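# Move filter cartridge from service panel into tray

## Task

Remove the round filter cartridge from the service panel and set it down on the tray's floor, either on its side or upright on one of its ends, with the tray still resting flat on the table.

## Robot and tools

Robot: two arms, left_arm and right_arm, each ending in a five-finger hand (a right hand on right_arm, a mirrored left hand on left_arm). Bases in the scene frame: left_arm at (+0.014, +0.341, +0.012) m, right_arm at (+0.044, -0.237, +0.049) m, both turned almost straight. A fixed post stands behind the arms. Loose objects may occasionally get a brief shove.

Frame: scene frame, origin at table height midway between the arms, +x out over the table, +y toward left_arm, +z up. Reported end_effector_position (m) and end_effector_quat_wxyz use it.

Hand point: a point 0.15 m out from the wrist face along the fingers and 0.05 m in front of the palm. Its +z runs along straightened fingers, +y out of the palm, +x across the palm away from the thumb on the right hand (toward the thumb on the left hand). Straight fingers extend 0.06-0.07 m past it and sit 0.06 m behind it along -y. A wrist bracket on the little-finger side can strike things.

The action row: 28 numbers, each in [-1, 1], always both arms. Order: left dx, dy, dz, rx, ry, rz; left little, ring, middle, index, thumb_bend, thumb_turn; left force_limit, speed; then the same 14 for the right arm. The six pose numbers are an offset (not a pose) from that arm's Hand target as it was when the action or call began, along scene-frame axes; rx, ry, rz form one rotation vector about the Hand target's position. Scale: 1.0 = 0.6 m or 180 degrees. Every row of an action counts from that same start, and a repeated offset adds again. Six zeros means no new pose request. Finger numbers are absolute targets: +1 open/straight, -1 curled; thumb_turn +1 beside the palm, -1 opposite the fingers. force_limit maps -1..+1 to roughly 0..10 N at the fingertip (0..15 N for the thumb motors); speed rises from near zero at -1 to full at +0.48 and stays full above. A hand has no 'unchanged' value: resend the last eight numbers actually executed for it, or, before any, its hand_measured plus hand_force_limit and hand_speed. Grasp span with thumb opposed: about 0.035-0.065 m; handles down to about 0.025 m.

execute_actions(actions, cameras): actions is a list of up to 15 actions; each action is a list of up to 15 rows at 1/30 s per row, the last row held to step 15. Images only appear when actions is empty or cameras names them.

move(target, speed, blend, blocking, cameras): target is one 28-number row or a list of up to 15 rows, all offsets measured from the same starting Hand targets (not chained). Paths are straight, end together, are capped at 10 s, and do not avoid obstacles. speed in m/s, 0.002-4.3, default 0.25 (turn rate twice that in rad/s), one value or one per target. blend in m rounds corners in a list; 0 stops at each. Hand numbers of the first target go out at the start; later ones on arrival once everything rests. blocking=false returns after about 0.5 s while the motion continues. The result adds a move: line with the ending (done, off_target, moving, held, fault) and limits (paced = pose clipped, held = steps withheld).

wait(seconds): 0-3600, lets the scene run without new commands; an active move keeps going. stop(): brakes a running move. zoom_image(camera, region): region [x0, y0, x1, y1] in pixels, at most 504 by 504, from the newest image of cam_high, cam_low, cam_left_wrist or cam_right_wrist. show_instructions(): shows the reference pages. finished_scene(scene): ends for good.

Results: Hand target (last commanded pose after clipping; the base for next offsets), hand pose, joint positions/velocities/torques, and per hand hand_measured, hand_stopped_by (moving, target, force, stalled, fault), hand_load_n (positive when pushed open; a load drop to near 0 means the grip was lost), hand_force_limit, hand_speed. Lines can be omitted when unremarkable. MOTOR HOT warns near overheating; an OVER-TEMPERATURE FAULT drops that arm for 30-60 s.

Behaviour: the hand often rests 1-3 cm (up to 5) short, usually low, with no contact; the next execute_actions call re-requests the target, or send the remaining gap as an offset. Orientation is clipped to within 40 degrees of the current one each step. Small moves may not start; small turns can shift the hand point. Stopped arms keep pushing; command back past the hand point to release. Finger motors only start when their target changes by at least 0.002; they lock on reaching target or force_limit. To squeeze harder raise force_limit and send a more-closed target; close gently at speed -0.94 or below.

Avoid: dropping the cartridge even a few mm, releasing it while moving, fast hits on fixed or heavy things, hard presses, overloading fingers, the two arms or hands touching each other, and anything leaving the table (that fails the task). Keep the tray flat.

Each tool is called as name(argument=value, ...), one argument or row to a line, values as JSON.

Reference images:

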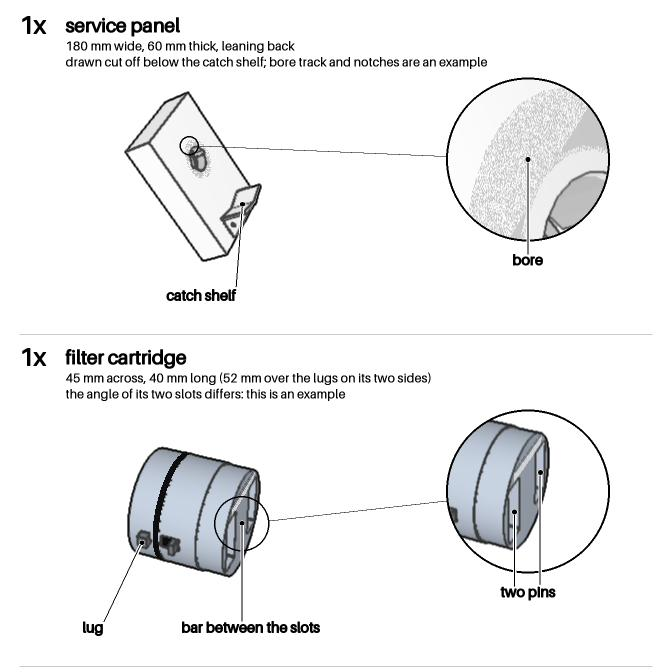

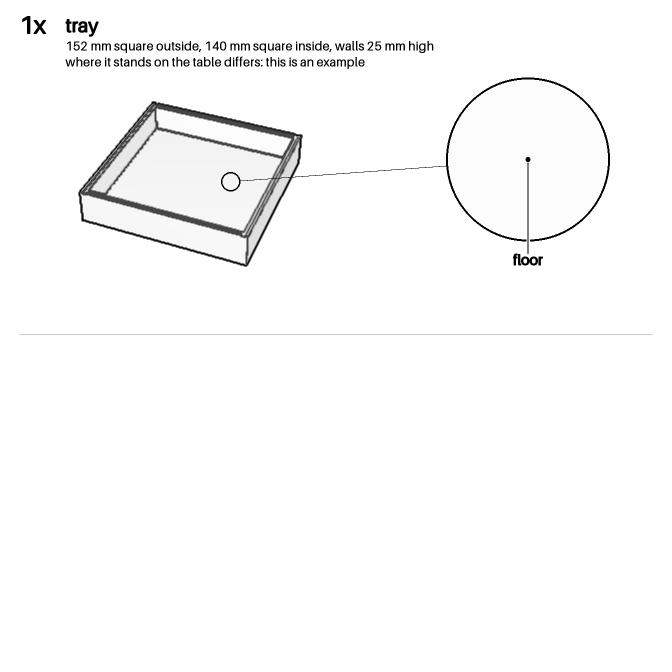

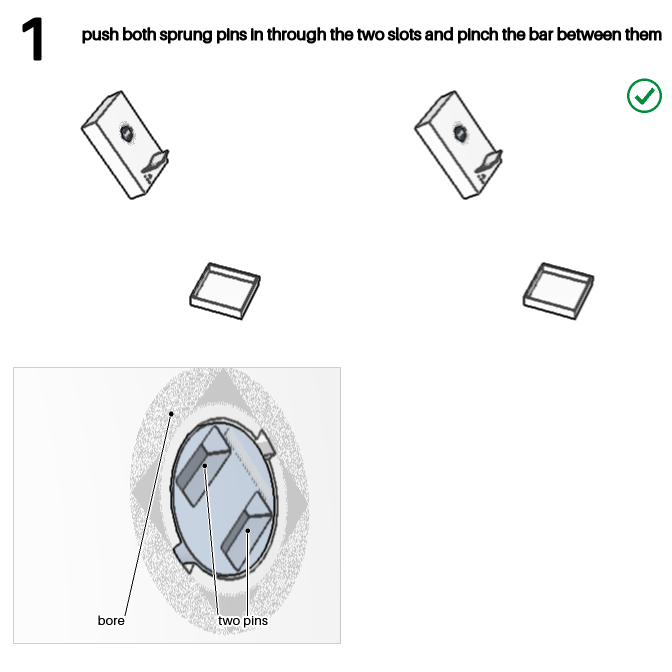

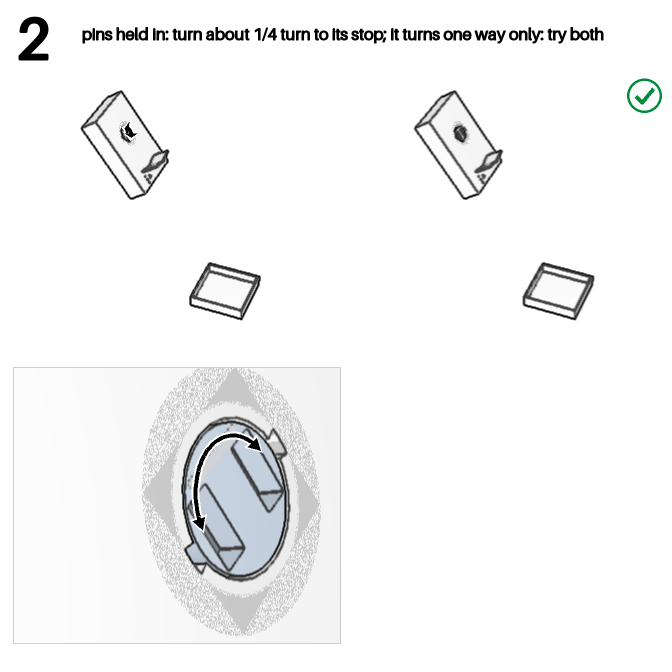

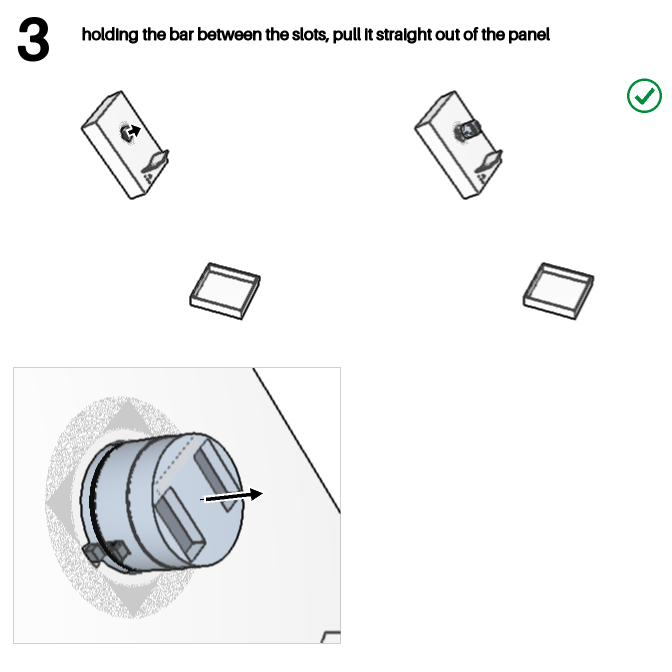

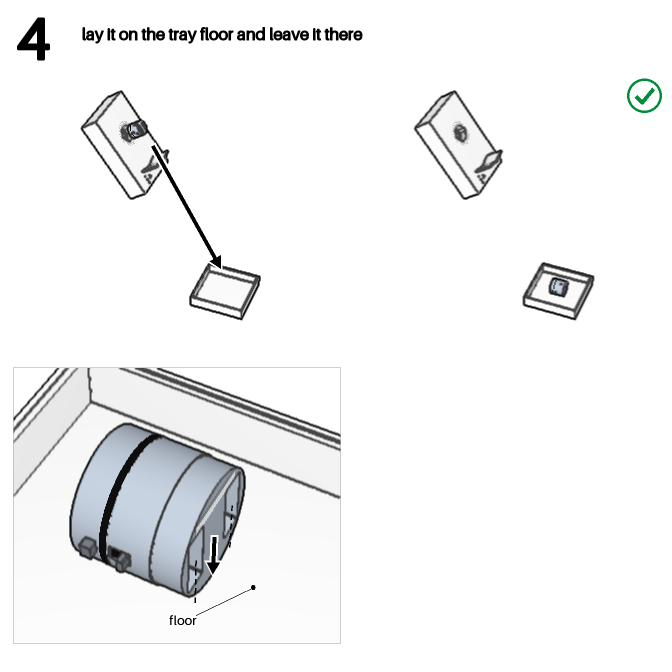

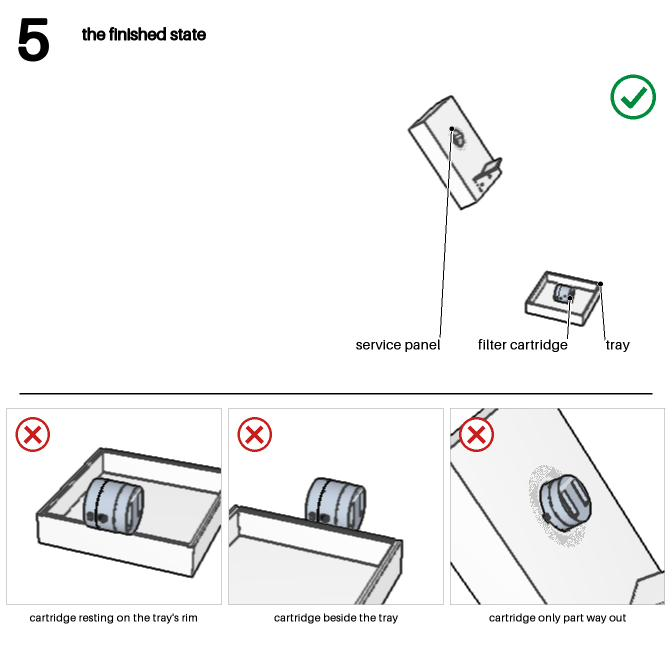

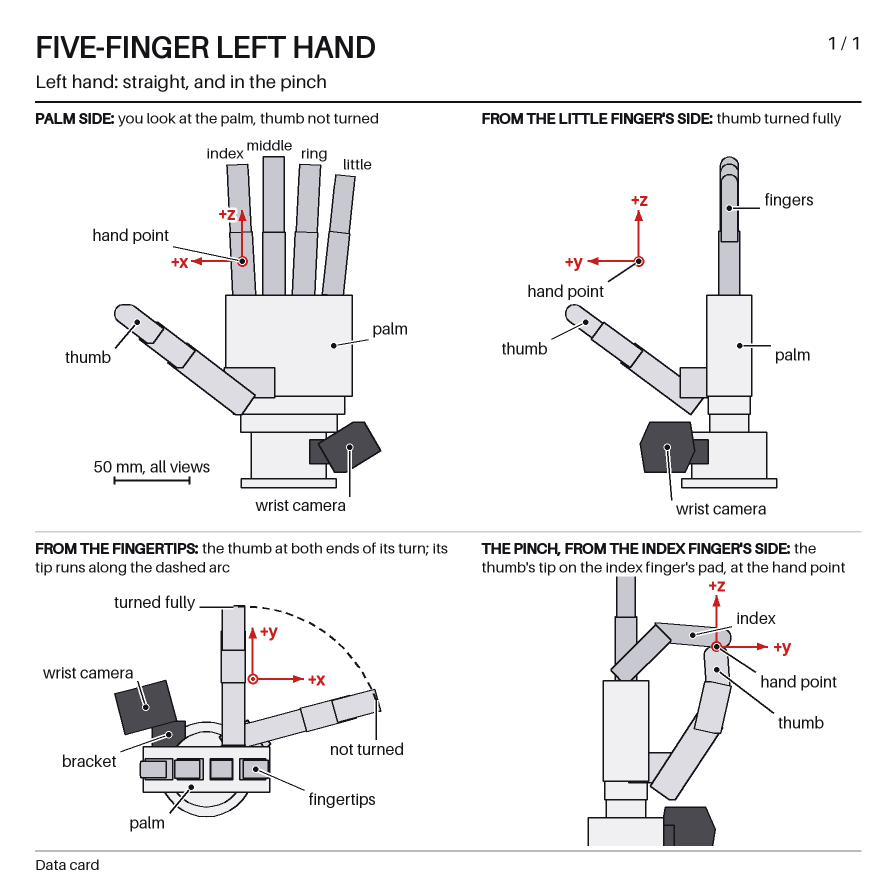

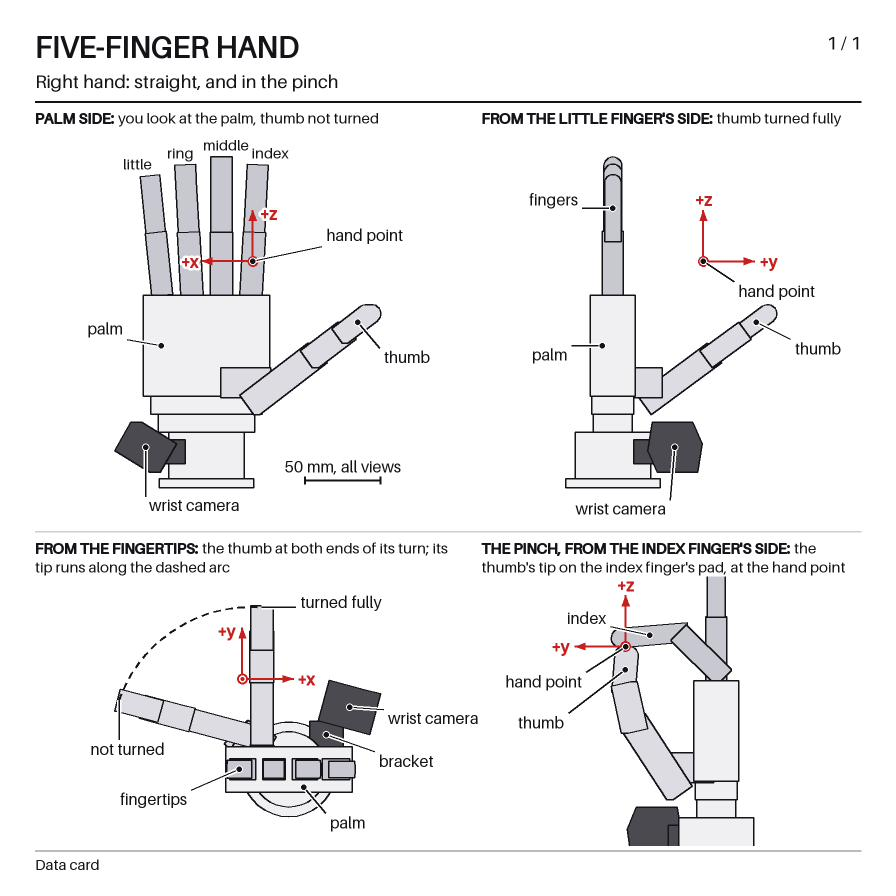

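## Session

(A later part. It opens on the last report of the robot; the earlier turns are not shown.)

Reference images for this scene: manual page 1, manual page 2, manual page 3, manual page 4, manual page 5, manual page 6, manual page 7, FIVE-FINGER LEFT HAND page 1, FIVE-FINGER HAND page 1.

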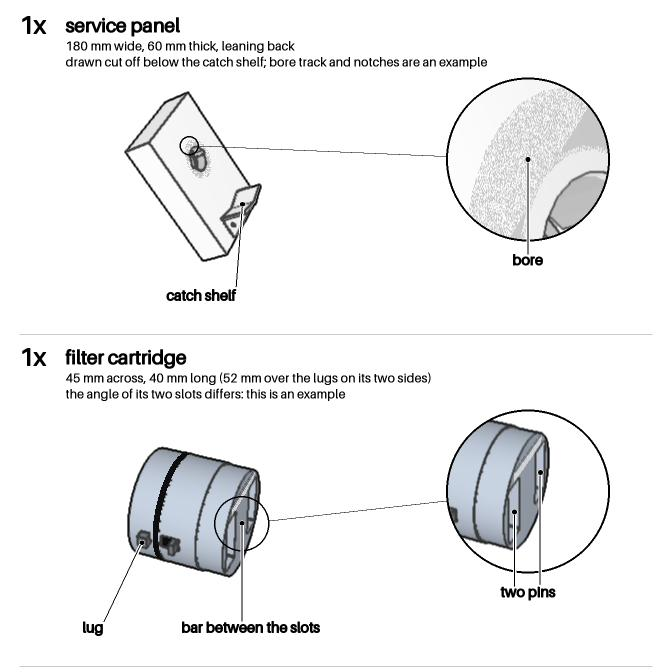

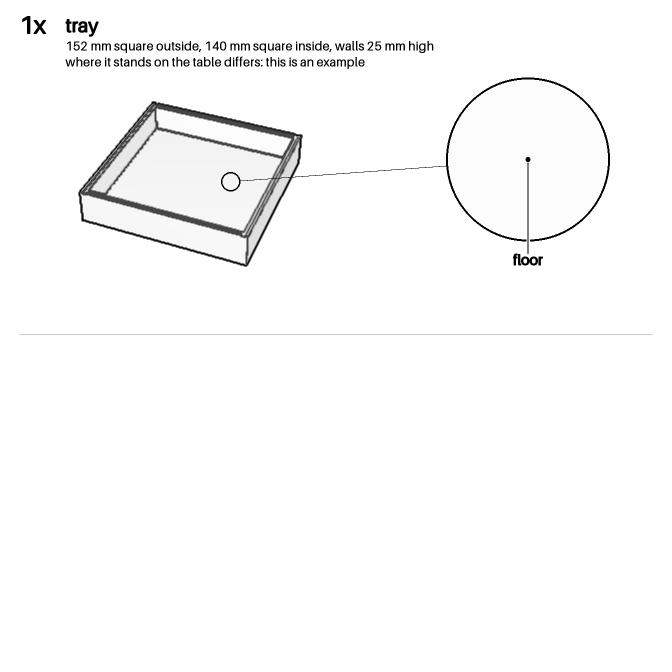

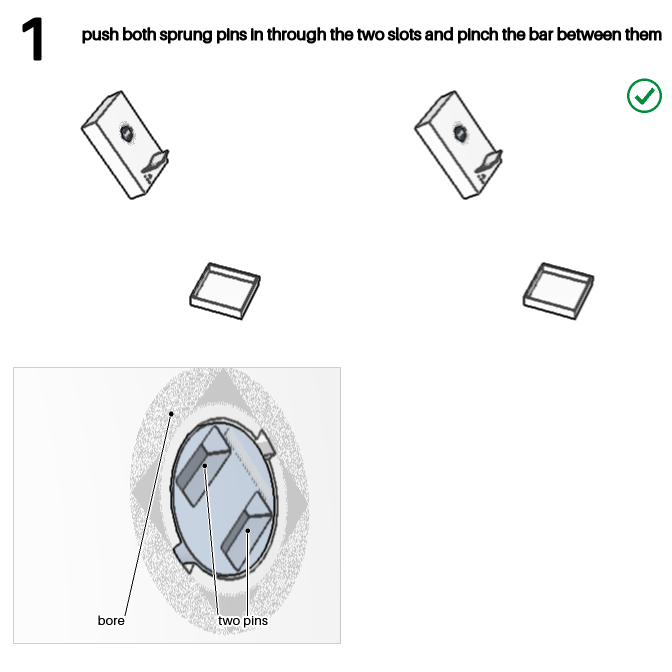

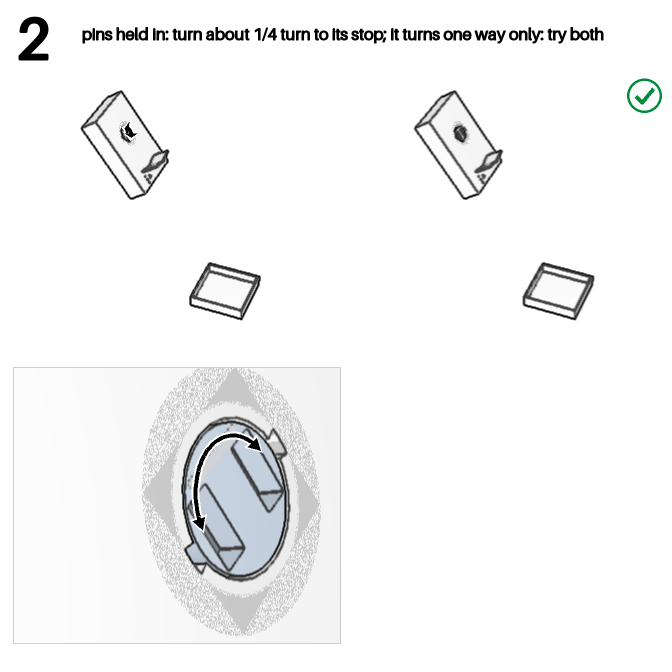

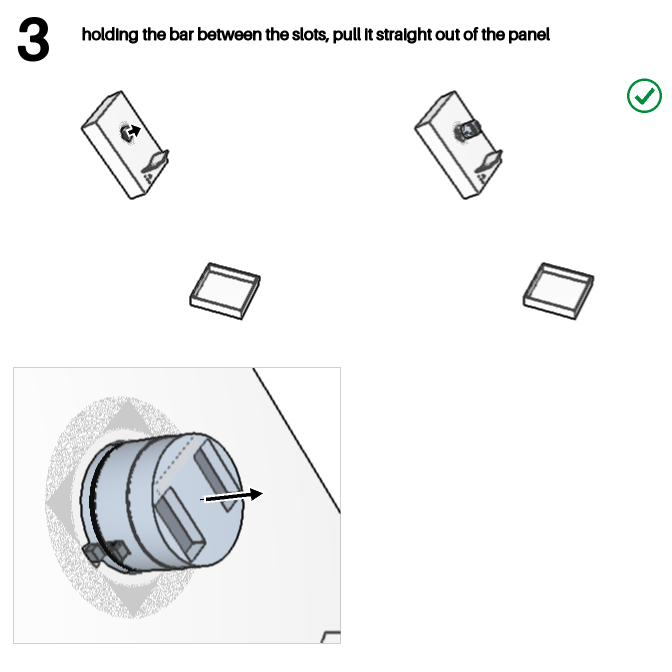

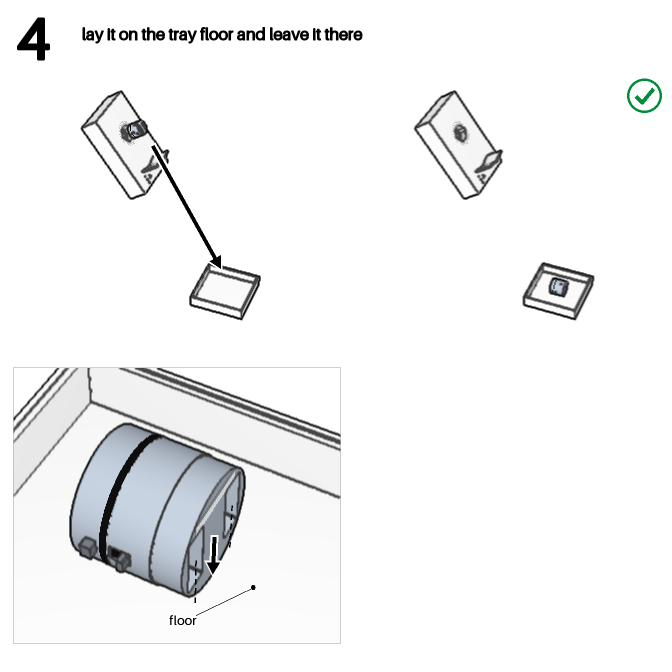

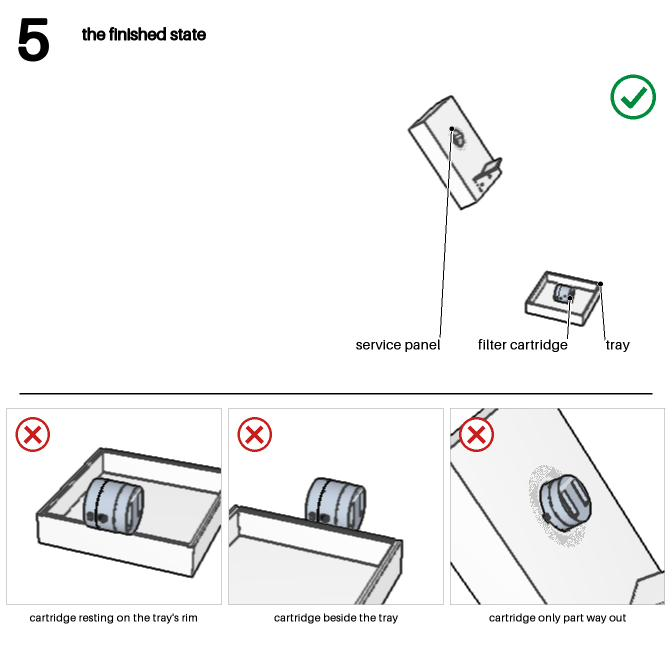

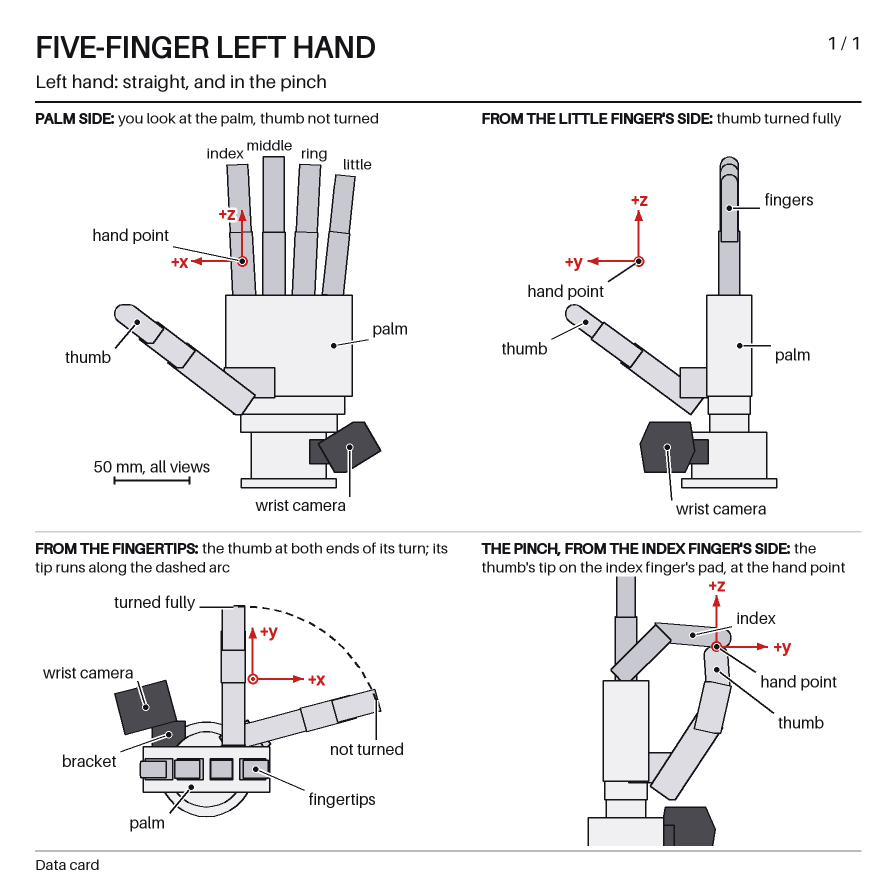

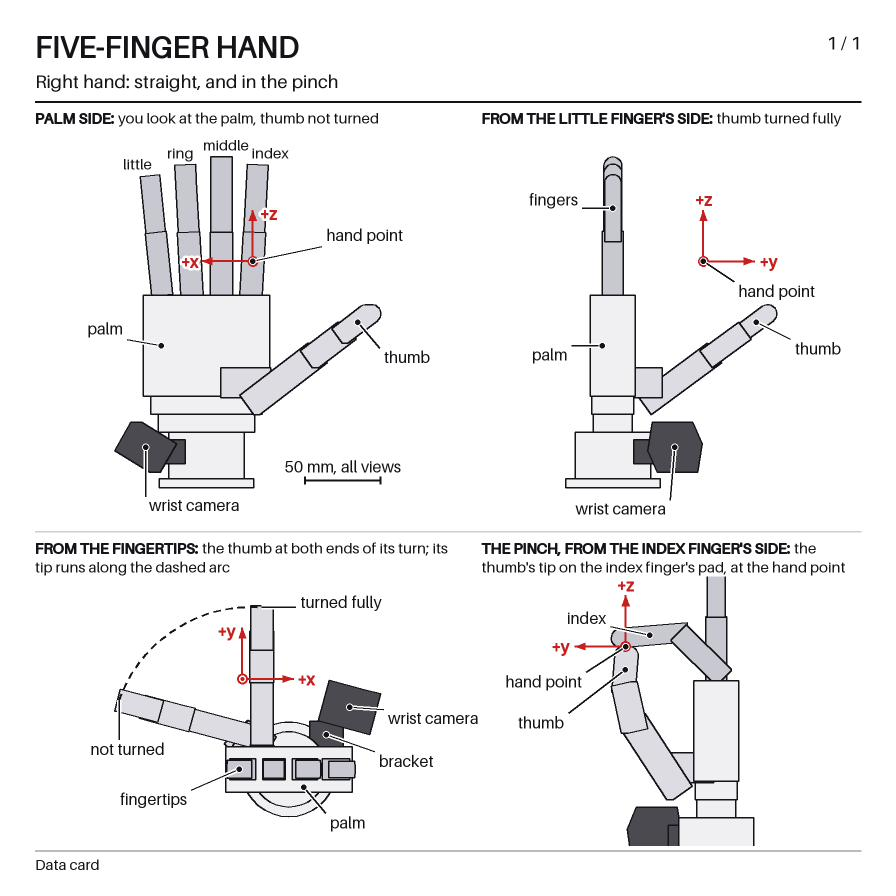

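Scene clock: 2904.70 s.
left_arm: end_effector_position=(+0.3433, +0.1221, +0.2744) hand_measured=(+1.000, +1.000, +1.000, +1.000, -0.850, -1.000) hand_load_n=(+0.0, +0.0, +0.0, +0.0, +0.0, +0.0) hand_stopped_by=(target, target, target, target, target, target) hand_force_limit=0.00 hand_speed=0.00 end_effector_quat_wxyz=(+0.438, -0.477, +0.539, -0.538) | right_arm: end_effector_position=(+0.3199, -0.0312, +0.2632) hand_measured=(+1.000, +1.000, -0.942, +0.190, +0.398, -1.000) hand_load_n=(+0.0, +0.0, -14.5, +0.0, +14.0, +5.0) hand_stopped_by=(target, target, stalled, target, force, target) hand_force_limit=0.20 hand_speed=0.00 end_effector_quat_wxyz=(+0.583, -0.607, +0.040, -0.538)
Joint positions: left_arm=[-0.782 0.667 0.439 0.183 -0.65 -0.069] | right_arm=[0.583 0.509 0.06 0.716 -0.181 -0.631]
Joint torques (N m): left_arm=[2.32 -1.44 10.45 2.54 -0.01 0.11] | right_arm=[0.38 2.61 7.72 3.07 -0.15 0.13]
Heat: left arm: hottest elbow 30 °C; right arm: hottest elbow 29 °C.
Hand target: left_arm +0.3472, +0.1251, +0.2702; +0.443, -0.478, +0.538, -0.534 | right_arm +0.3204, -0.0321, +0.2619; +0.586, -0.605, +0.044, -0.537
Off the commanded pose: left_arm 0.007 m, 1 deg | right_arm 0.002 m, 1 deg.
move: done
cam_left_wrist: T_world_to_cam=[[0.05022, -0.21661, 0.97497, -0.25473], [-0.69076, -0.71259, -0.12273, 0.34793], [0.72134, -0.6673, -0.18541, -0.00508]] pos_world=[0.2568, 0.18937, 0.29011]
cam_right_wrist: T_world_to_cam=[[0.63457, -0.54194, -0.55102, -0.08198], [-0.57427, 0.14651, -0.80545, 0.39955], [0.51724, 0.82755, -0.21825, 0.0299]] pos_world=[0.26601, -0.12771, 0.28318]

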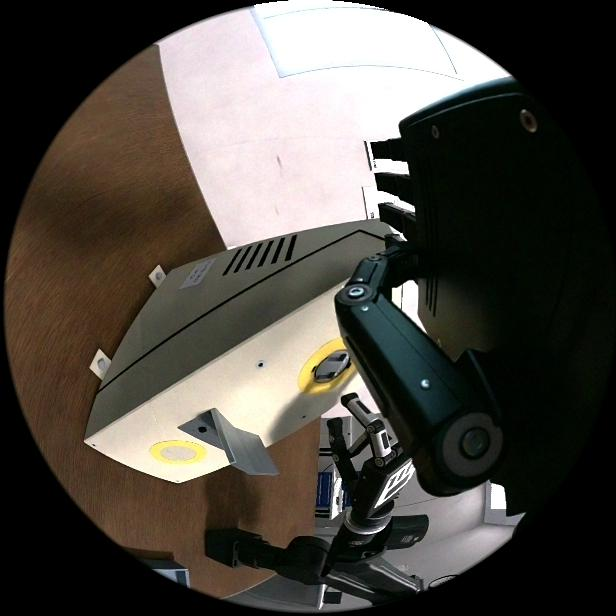

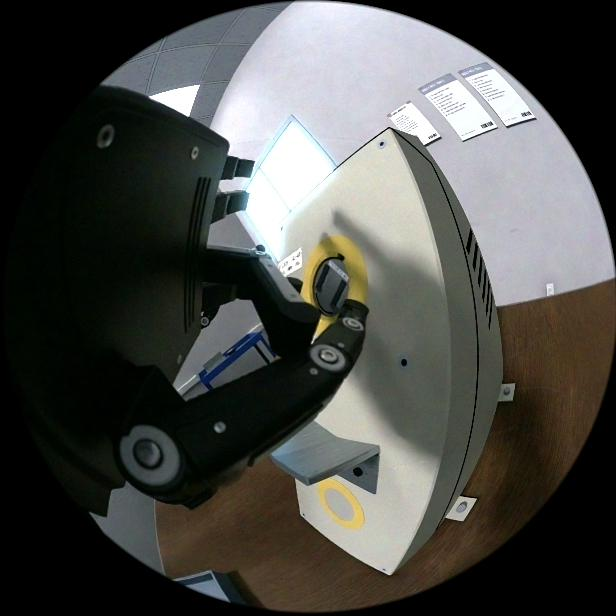

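move(
  target=[
    [0,0,0,0,0,0,1,1,1,1,-0.85,-1,0,0.0,0,0,0,0,0,0,1,1,-0.9,0.19,0.5,-1,0.2,0.0],
    [0,0,0,0,0,0,1,1,1,1,-0.85,-1,0,0.0,0,0,0,0,0,0,1,1,1,0.19,0.5,-1,0.2,0.0],
    [0,0,0,0,0,0,1,1,1,1,-0.85,-1,0,0.0,0,0,0,0,0,0,1,1,1,0.19,-0.5,-1,0.2,0.0],
  ],
  cameras=["cam_left_wrist","cam_right_wrist"],
)

zoom_image(
  camera="cam_right_wrist",
  region=[280, 230, 380, 330],
)

Scene clock: 2918.63 s.
left_arm: end_effector_position=(+0.3433, +0.1221, +0.2744) hand_measured=(+1.000, +1.000, +1.000, +1.000, -0.850, -1.000) hand_load_n=(-0.5, +0.0, +0.0, +0.0, +0.0, +0.0) hand_stopped_by=(target, target, target, target, target, target) hand_force_limit=0.00 hand_speed=0.00 end_effector_quat_wxyz=(+0.438, -0.477, +0.539, -0.538) | right_arm: end_effector_position=(+0.3199, -0.0312, +0.2630) hand_measured=(+1.000, +1.000, -0.808, +0.190, +0.470, -1.000) hand_load_n=(+0.0, +0.0, -14.0, +0.0, +11.0, +4.5) hand_stopped_by=(target, target, stalled, target, force, target) hand_force_limit=0.20 hand_speed=0.00 end_effector_quat_wxyz=(+0.583, -0.608, +0.040, -0.538)
Joint positions: left_arm=[-0.782 0.667 0.439 0.183 -0.65 -0.069] | right_arm=[0.583 0.51 0.06 0.716 -0.181 -0.63]
Joint torques (N m): left_arm=[2.26 -1.49 10.44 2.51 0 0.12] | right_arm=[0.67 2.55 7.68 3.17 -0.15 0.13]
Heat: left arm: hottest elbow 30 °C; right arm: hottest elbow 29 °C.
Hand target: left_arm +0.3472, +0.1251, +0.2702; +0.443, -0.478, +0.538, -0.534 | right_arm +0.3204, -0.0321, +0.2619; +0.586, -0.605, +0.044, -0.537
Off the commanded pose: left_arm 0.007 m, 1 deg | right_arm 0.002 m, 1 deg.
move: done
cam_left_wrist: T_world_to_cam=[[0.05022, -0.21661, 0.97497, -0.25473], [-0.69076, -0.71259, -0.12273, 0.34793], [0.72134, -0.6673, -0.18541, -0.00508]] pos_world=[0.2568, 0.18937, 0.29011]
cam_right_wrist: T_world_to_cam=[[0.63435, -0.5418, -0.55141, -0.08185], [-0.57473, 0.14651, -0.80512, 0.39955], [0.51701, 0.82764, -0.21845, 0.02987]] pos_world=[0.26611, -0.12761, 0.28308]

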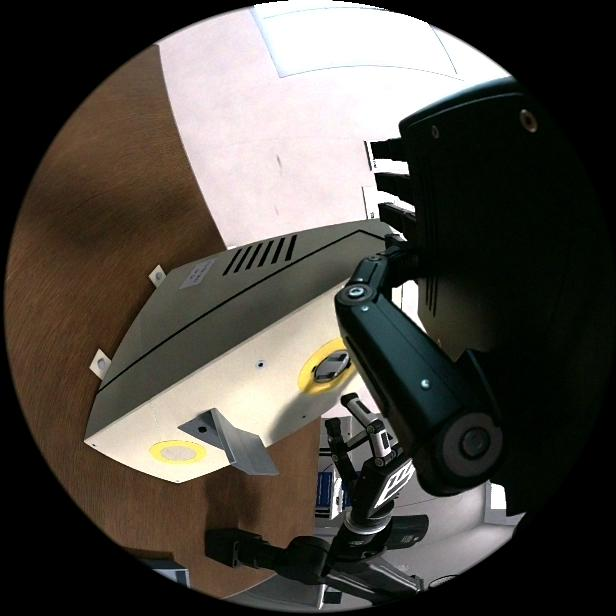

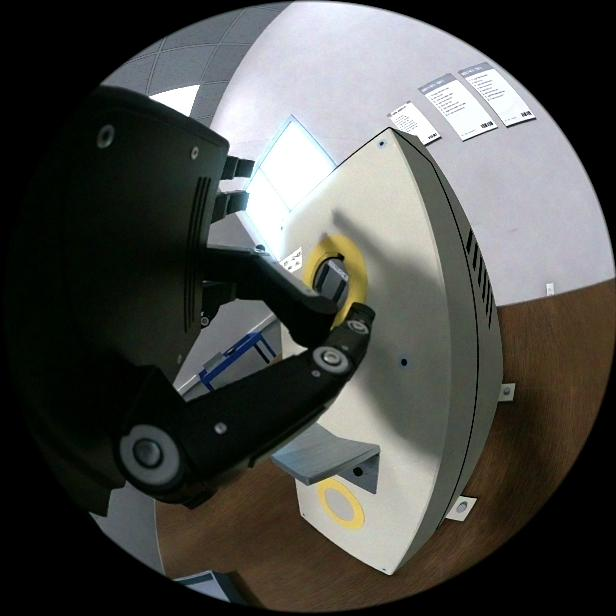

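Scaled by 5.040 from the camera's image (finer frame: 880x880).

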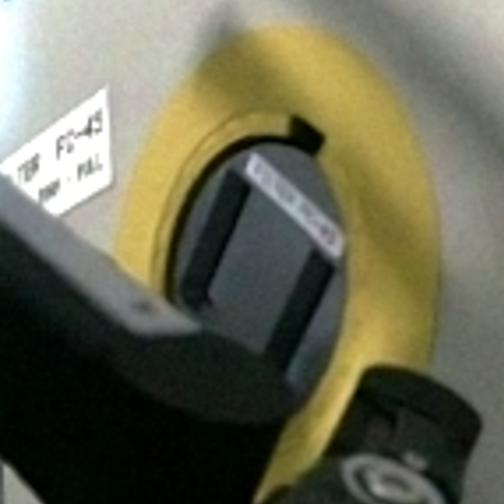

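move(
  target=[
    [0,0,0,0,0,0,1,1,1,1,-0.85,-1,0,0.0,0,0,0,0,0,0,1,1,-0.95,0.19,0.9,-1,0.2,0.0],
    [0,0,0,0,0,0,1,1,1,1,-0.85,-1,0,0.0,0,0,0,0,0,0,1,1,1,0.19,0.9,-1,0.2,0.0],
  ],
)

Scene clock: 2926.10 s.
left_arm: end_effector_position=(+0.3433, +0.1221, +0.2744) hand_measured=(+1.000, +1.000, +1.000, +1.000, -0.850, -1.000) hand_load_n=(+0.0, +0.0, +0.0, -0.5, +0.0, +0.0) hand_stopped_by=(target, target, target, target, target, target) hand_force_limit=0.00 hand_speed=0.00 end_effector_quat_wxyz=(+0.438, -0.477, +0.539, -0.538) | right_arm: end_effector_position=(+0.3200, -0.0312, +0.2632) hand_measured=(+1.000, +1.000, +1.000, +0.190, +0.900, -1.000) hand_load_n=(-0.5, +0.0, +0.0, +0.0, +0.0, +0.0) hand_stopped_by=(target, target, target, target, target, target) hand_force_limit=0.20 hand_speed=0.00 end_effector_quat_wxyz=(+0.583, -0.607, +0.040, -0.538)
Joint positions: left_arm=[-0.782 0.667 0.439 0.183 -0.65 -0.069] | right_arm=[0.583 0.51 0.06 0.717 -0.182 -0.63]
Joint torques (N m): left_arm=[2.2 -1.49 10.45 2.54 -0.01 0.12] | right_arm=[0.56 2.49 7.71 3.1 -0.15 0.13]
Heat: left arm: hottest elbow 30 °C; right arm: hottest elbow 29 °C.
Hand target: left_arm +0.3472, +0.1251, +0.2702; +0.443, -0.478, +0.538, -0.534 | right_arm +0.3204, -0.0321, +0.2619; +0.586, -0.605, +0.044, -0.537
Off the commanded pose: left_arm 0.007 m, 1 deg | right_arm 0.002 m, 1 deg.
move: done

move(
  target=[
    [0,0,0,0,0,0,1,1,1,1,-0.85,-1,0,0.0,0,0,0,0,0,0,1,1,1,0.19,-0.5,-1,-0.5,-0.5],
  ],
  cameras=["cam_left_wrist","cam_right_wrist"],
)

zoom_image(
  camera="cam_right_wrist",
  region=[270, 240, 370, 340],
)

Scene clock: 2930.40 s.
left_arm: end_effector_position=(+0.3433, +0.1221, +0.2744) hand_measured=(+1.000, +1.000, +1.000, +1.000, -0.850, -1.000) hand_load_n=(+0.0, +0.0, +0.0, +0.0, +0.0, +0.0) hand_stopped_by=(target, target, target, target, target, target) hand_force_limit=0.00 hand_speed=0.00 end_effector_quat_wxyz=(+0.438, -0.477, +0.539, -0.538) | right_arm: end_effector_position=(+0.3199, -0.0312, +0.2632) hand_measured=(+1.000, +1.000, +1.000, +0.190, -0.500, -1.000) hand_load_n=(+0.0, +0.0, +0.0, +0.0, +0.0, +0.0) hand_stopped_by=(target, target, target, target, target, target) hand_force_limit=-0.50 hand_speed=-0.50 end_effector_quat_wxyz=(+0.583, -0.607, +0.040, -0.538)
Joint positions: left_arm=[-0.782 0.667 0.439 0.183 -0.65 -0.069] | right_arm=[0.583 0.51 0.06 0.717 -0.182 -0.63]
Joint torques (N m): left_arm=[2.2 -1.55 10.47 2.52 -0.01 0.11] | right_arm=[0.73 2.43 7.71 3.15 -0.13 0.13]
Heat: left arm: hottest elbow 30 °C; right arm: hottest elbow 29 °C.
Hand target: left_arm +0.3472, +0.1251, +0.2702; +0.443, -0.478, +0.538, -0.534 | right_arm +0.3204, -0.0321, +0.2619; +0.586, -0.605, +0.044, -0.537
Off the commanded pose: left_arm 0.007 m, 1 deg | right_arm 0.002 m, 1 deg.
move: done
cam_left_wrist: T_world_to_cam=[[0.05022, -0.21661, 0.97497, -0.25473], [-0.69076, -0.71259, -0.12273, 0.34793], [0.72134, -0.6673, -0.18541, -0.00508]] pos_world=[0.2568, 0.18937, 0.29011]
cam_right_wrist: T_world_to_cam=[[0.63463, -0.54145, -0.55143, -0.08188], [-0.57438, 0.14692, -0.8053, 0.39965], [0.51705, 0.82779, -0.21776, 0.02979]] pos_world=[0.26611, -0.12771, 0.28318]

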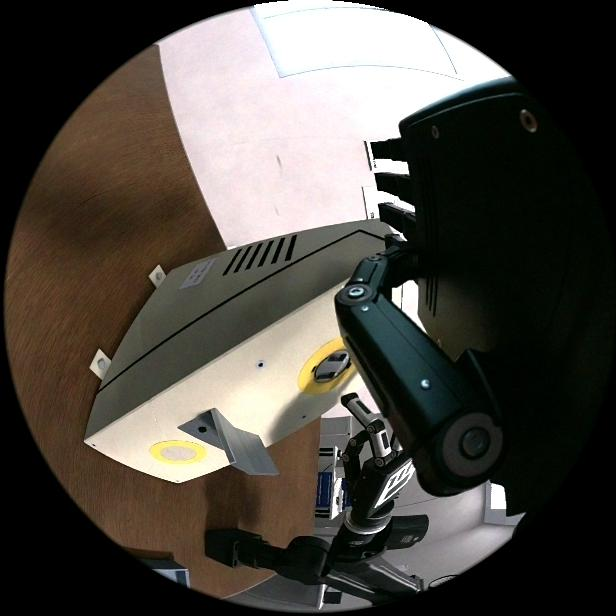

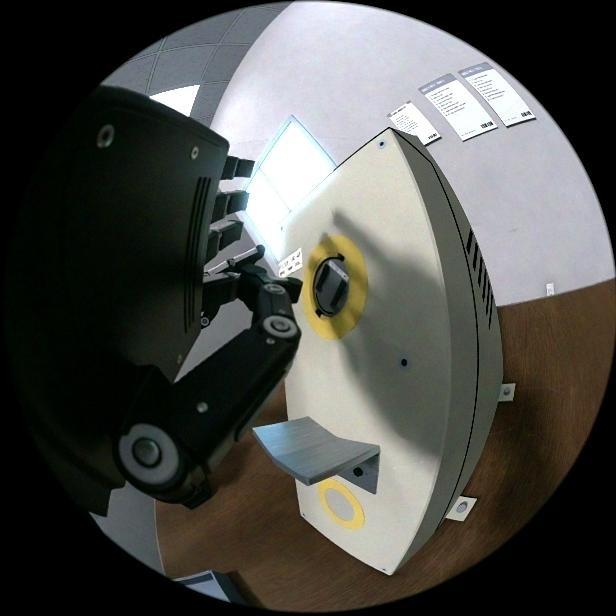

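Scaled by 5.040 from the camera's image (finer frame: 880x880).

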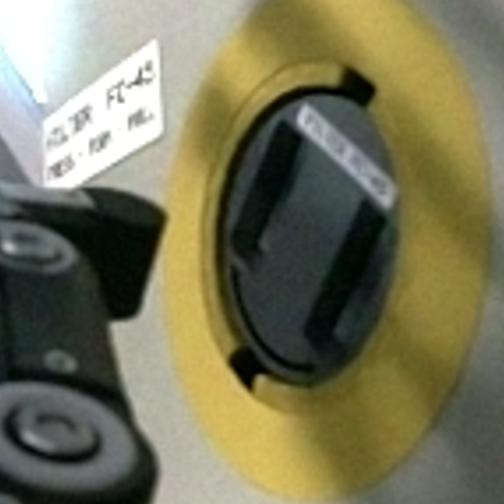

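zoom_image(
  camera="cam_right_wrist",
  region=[312, 255, 352, 320],
)

Scaled by 7.754 from the camera's image (finer frame: 880x880).

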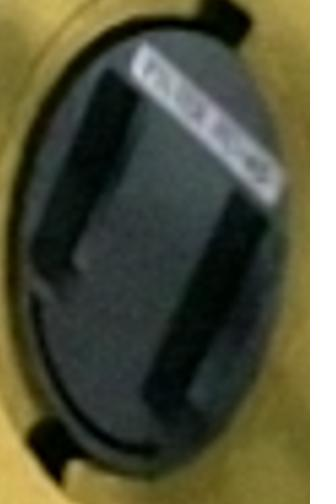

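move(
  target=[
    [0,0,0,0,0,0,1,1,1,1,-0.85,-1,0,0.0,0.0341,0,-0.0239,0,0,0,1,1,1,0.19,-0.5,-1,-0.5,-0.5],
  ],
  speed=0.08,
  cameras=["cam_left_wrist","cam_right_wrist"],
)

zoom_image(
  camera="cam_right_wrist",
  region=[280, 250, 350, 320],
)

zoom_image(
  camera="cam_left_wrist",
  region=[305, 345, 365, 405],
)

Scene clock: 2960.30 s.
left_arm: end_effector_position=(+0.3433, +0.1221, +0.2744) hand_measured=(+1.000, +1.000, +1.000, +1.000, -0.850, -1.000) hand_load_n=(+0.0, -0.5, +0.0, +0.0, +0.0, +0.0) hand_stopped_by=(target, target, target, target, target, target) hand_force_limit=0.00 hand_speed=0.00 end_effector_quat_wxyz=(+0.438, -0.477, +0.539, -0.538) | right_arm: end_effector_position=(+0.3411, -0.0308, +0.2488) hand_measured=(+1.000, +1.000, +1.000, +0.190, -0.500, -1.000) hand_load_n=(+0.0, +0.0, +0.0, +0.0, +0.0, +0.0) hand_stopped_by=(target, target, target, target, target, target) hand_force_limit=-0.50 hand_speed=-0.50 end_effector_quat_wxyz=(+0.583, -0.607, +0.040, -0.538)
Joint positions: left_arm=[-0.782 0.667 0.439 0.183 -0.65 -0.069] | right_arm=[0.514 0.769 0.06 0.979 -0.248 -0.612]
Joint torques (N m): left_arm=[2.43 -1.38 10.47 2.54 -0.01 0.12] | right_arm=[0.62 0.73 6.61 3.14 -0.13 0.14]
Heat: left arm: hottest elbow 30 °C; right arm: hottest elbow 30 °C.
Hand target: left_arm +0.3472, +0.1251, +0.2702; +0.443, -0.478, +0.538, -0.534 | right_arm +0.3409, -0.0321, +0.2477; +0.586, -0.605, +0.044, -0.537
Off the commanded pose: left_arm 0.007 m, 1 deg | right_arm 0.002 m, 1 deg.
move: done
cam_left_wrist: T_world_to_cam=[[0.05022, -0.21661, 0.97497, -0.25473], [-0.69076, -0.71259, -0.12273, 0.34793], [0.72134, -0.6673, -0.18541, -0.00508]] pos_world=[0.2568, 0.18937, 0.29011]
cam_right_wrist: T_world_to_cam=[[0.63409, -0.54221, -0.55131, -0.10297], [-0.57448, 0.1469, -0.80523, 0.40012], [0.51759, 0.8273, -0.21834, 0.01535]] pos_world=[0.28721, -0.12731, 0.26878]

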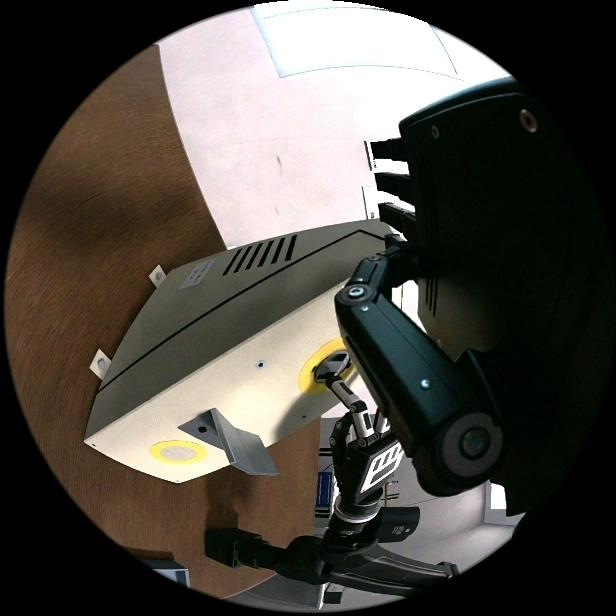

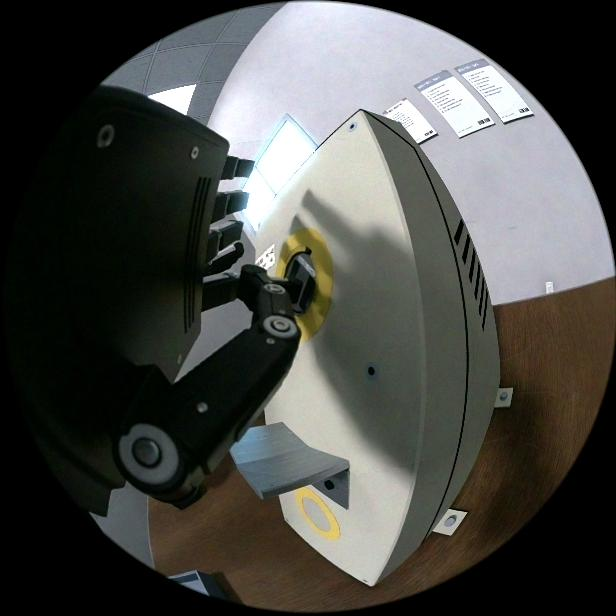

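Scaled by 7.200 from the camera's image (finer frame: 880x880).

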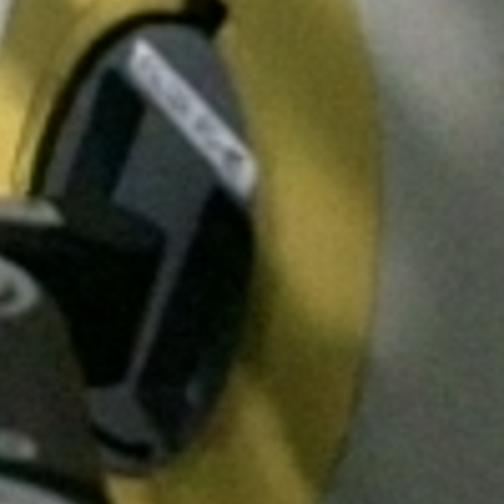

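Scaled by 8.400 from the camera's image (finer frame: 880x880).

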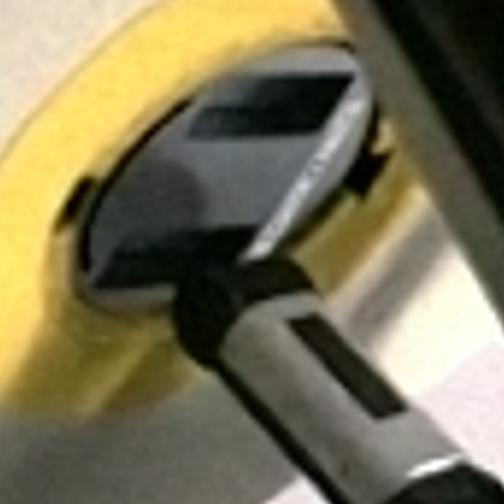

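move(
  target=[
    [0,0,0,0,0,0,1,1,1,1,-0.85,-1,0,0.0,0.0097,0.0023,-0.0097,0,0,0,1,1,1,0.19,-0.5,-1,-0.5,-0.5],
  ],
  speed=0.04,
  cameras=["cam_left_wrist","cam_right_wrist"],
)

zoom_image(
  camera="cam_right_wrist",
  region=[275, 250, 335, 310],
)

zoom_image(
  camera="cam_left_wrist",
  region=[312, 350, 352, 390],
)

Scene clock: 2965.80 s.
left_arm: end_effector_position=(+0.3433, +0.1221, +0.2744) hand_measured=(+1.000, +1.000, +1.000, +1.000, -0.850, -1.000) hand_load_n=(+0.0, +0.0, +0.0, +0.0, +0.0, +0.0) hand_stopped_by=(target, target, target, target, target, target) hand_force_limit=0.00 hand_speed=0.00 end_effector_quat_wxyz=(+0.438, -0.477, +0.539, -0.538) | right_arm: end_effector_position=(+0.3459, -0.0293, +0.2410) hand_measured=(+1.000, +1.000, +1.000, +0.190, -0.500, -1.000) hand_load_n=(+0.0, +0.0, +0.0, -0.5, +0.0, +0.0) hand_stopped_by=(target, target, target, target, target, target) hand_force_limit=-0.50 hand_speed=-0.50 end_effector_quat_wxyz=(+0.583, -0.609, +0.040, -0.536)
Joint positions: left_arm=[-0.782 0.667 0.439 0.183 -0.65 -0.069] | right_arm=[0.505 0.861 0.058 1.07 -0.258 -0.608]
Joint torques (N m): left_arm=[2.14 -1.44 10.47 2.51 0 0.11] | right_arm=[0.56 0.32 6.37 3.12 -0.08 0.13]
Heat: left arm: hottest elbow 30 °C; right arm: hottest elbow 29 °C.
Hand target: left_arm +0.3472, +0.1251, +0.2702; +0.443, -0.478, +0.538, -0.534 | right_arm +0.3468, -0.0307, +0.2418; +0.586, -0.605, +0.044, -0.537
Off the commanded pose: left_arm 0.007 m, 1 deg | right_arm 0.002 m, 1 deg.
move: done
cam_left_wrist: T_world_to_cam=[[0.05022, -0.21661, 0.97497, -0.25473], [-0.69076, -0.71259, -0.12273, 0.34793], [0.72134, -0.6673, -0.18541, -0.00508]] pos_world=[0.2568, 0.18937, 0.29011]
cam_right_wrist: T_world_to_cam=[[0.63288, -0.54162, -0.55327, -0.10858], [-0.57825, 0.14454, -0.80295, 0.39699], [0.51487, 0.82811, -0.22171, 0.01161]] pos_world=[0.2923, -0.12581, 0.26127]

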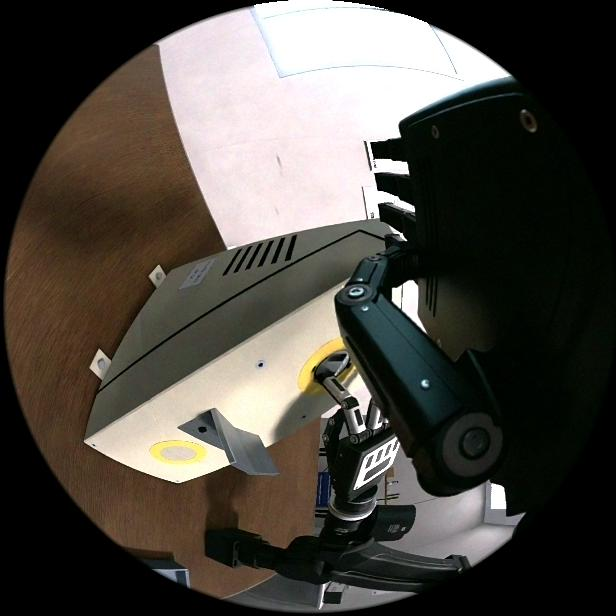

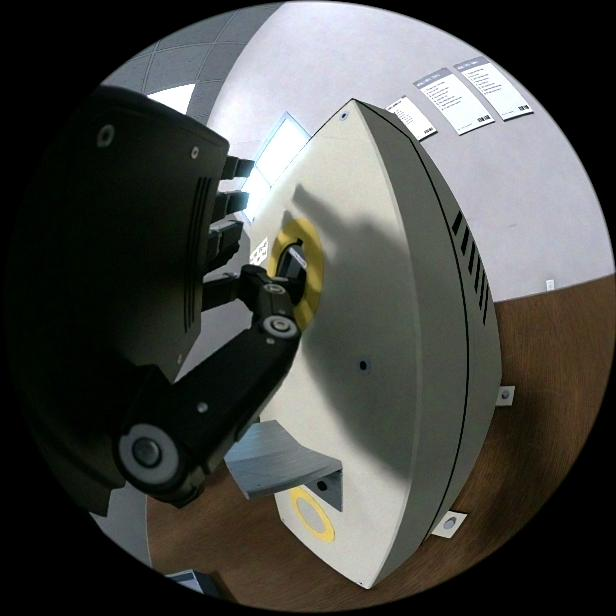

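Scaled by 8.400 from the camera's image (finer frame: 880x880).

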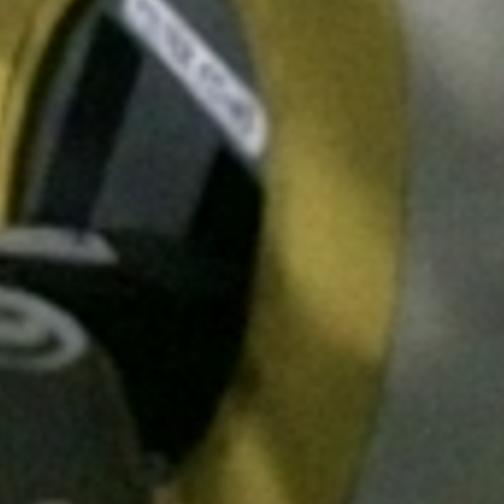

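Scaled by 12.600 from the camera's image (finer frame: 880x880).

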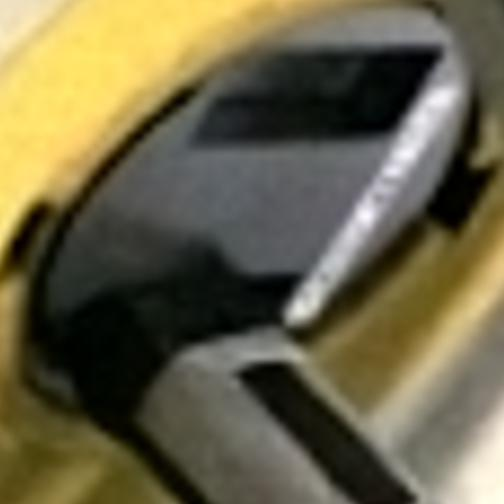

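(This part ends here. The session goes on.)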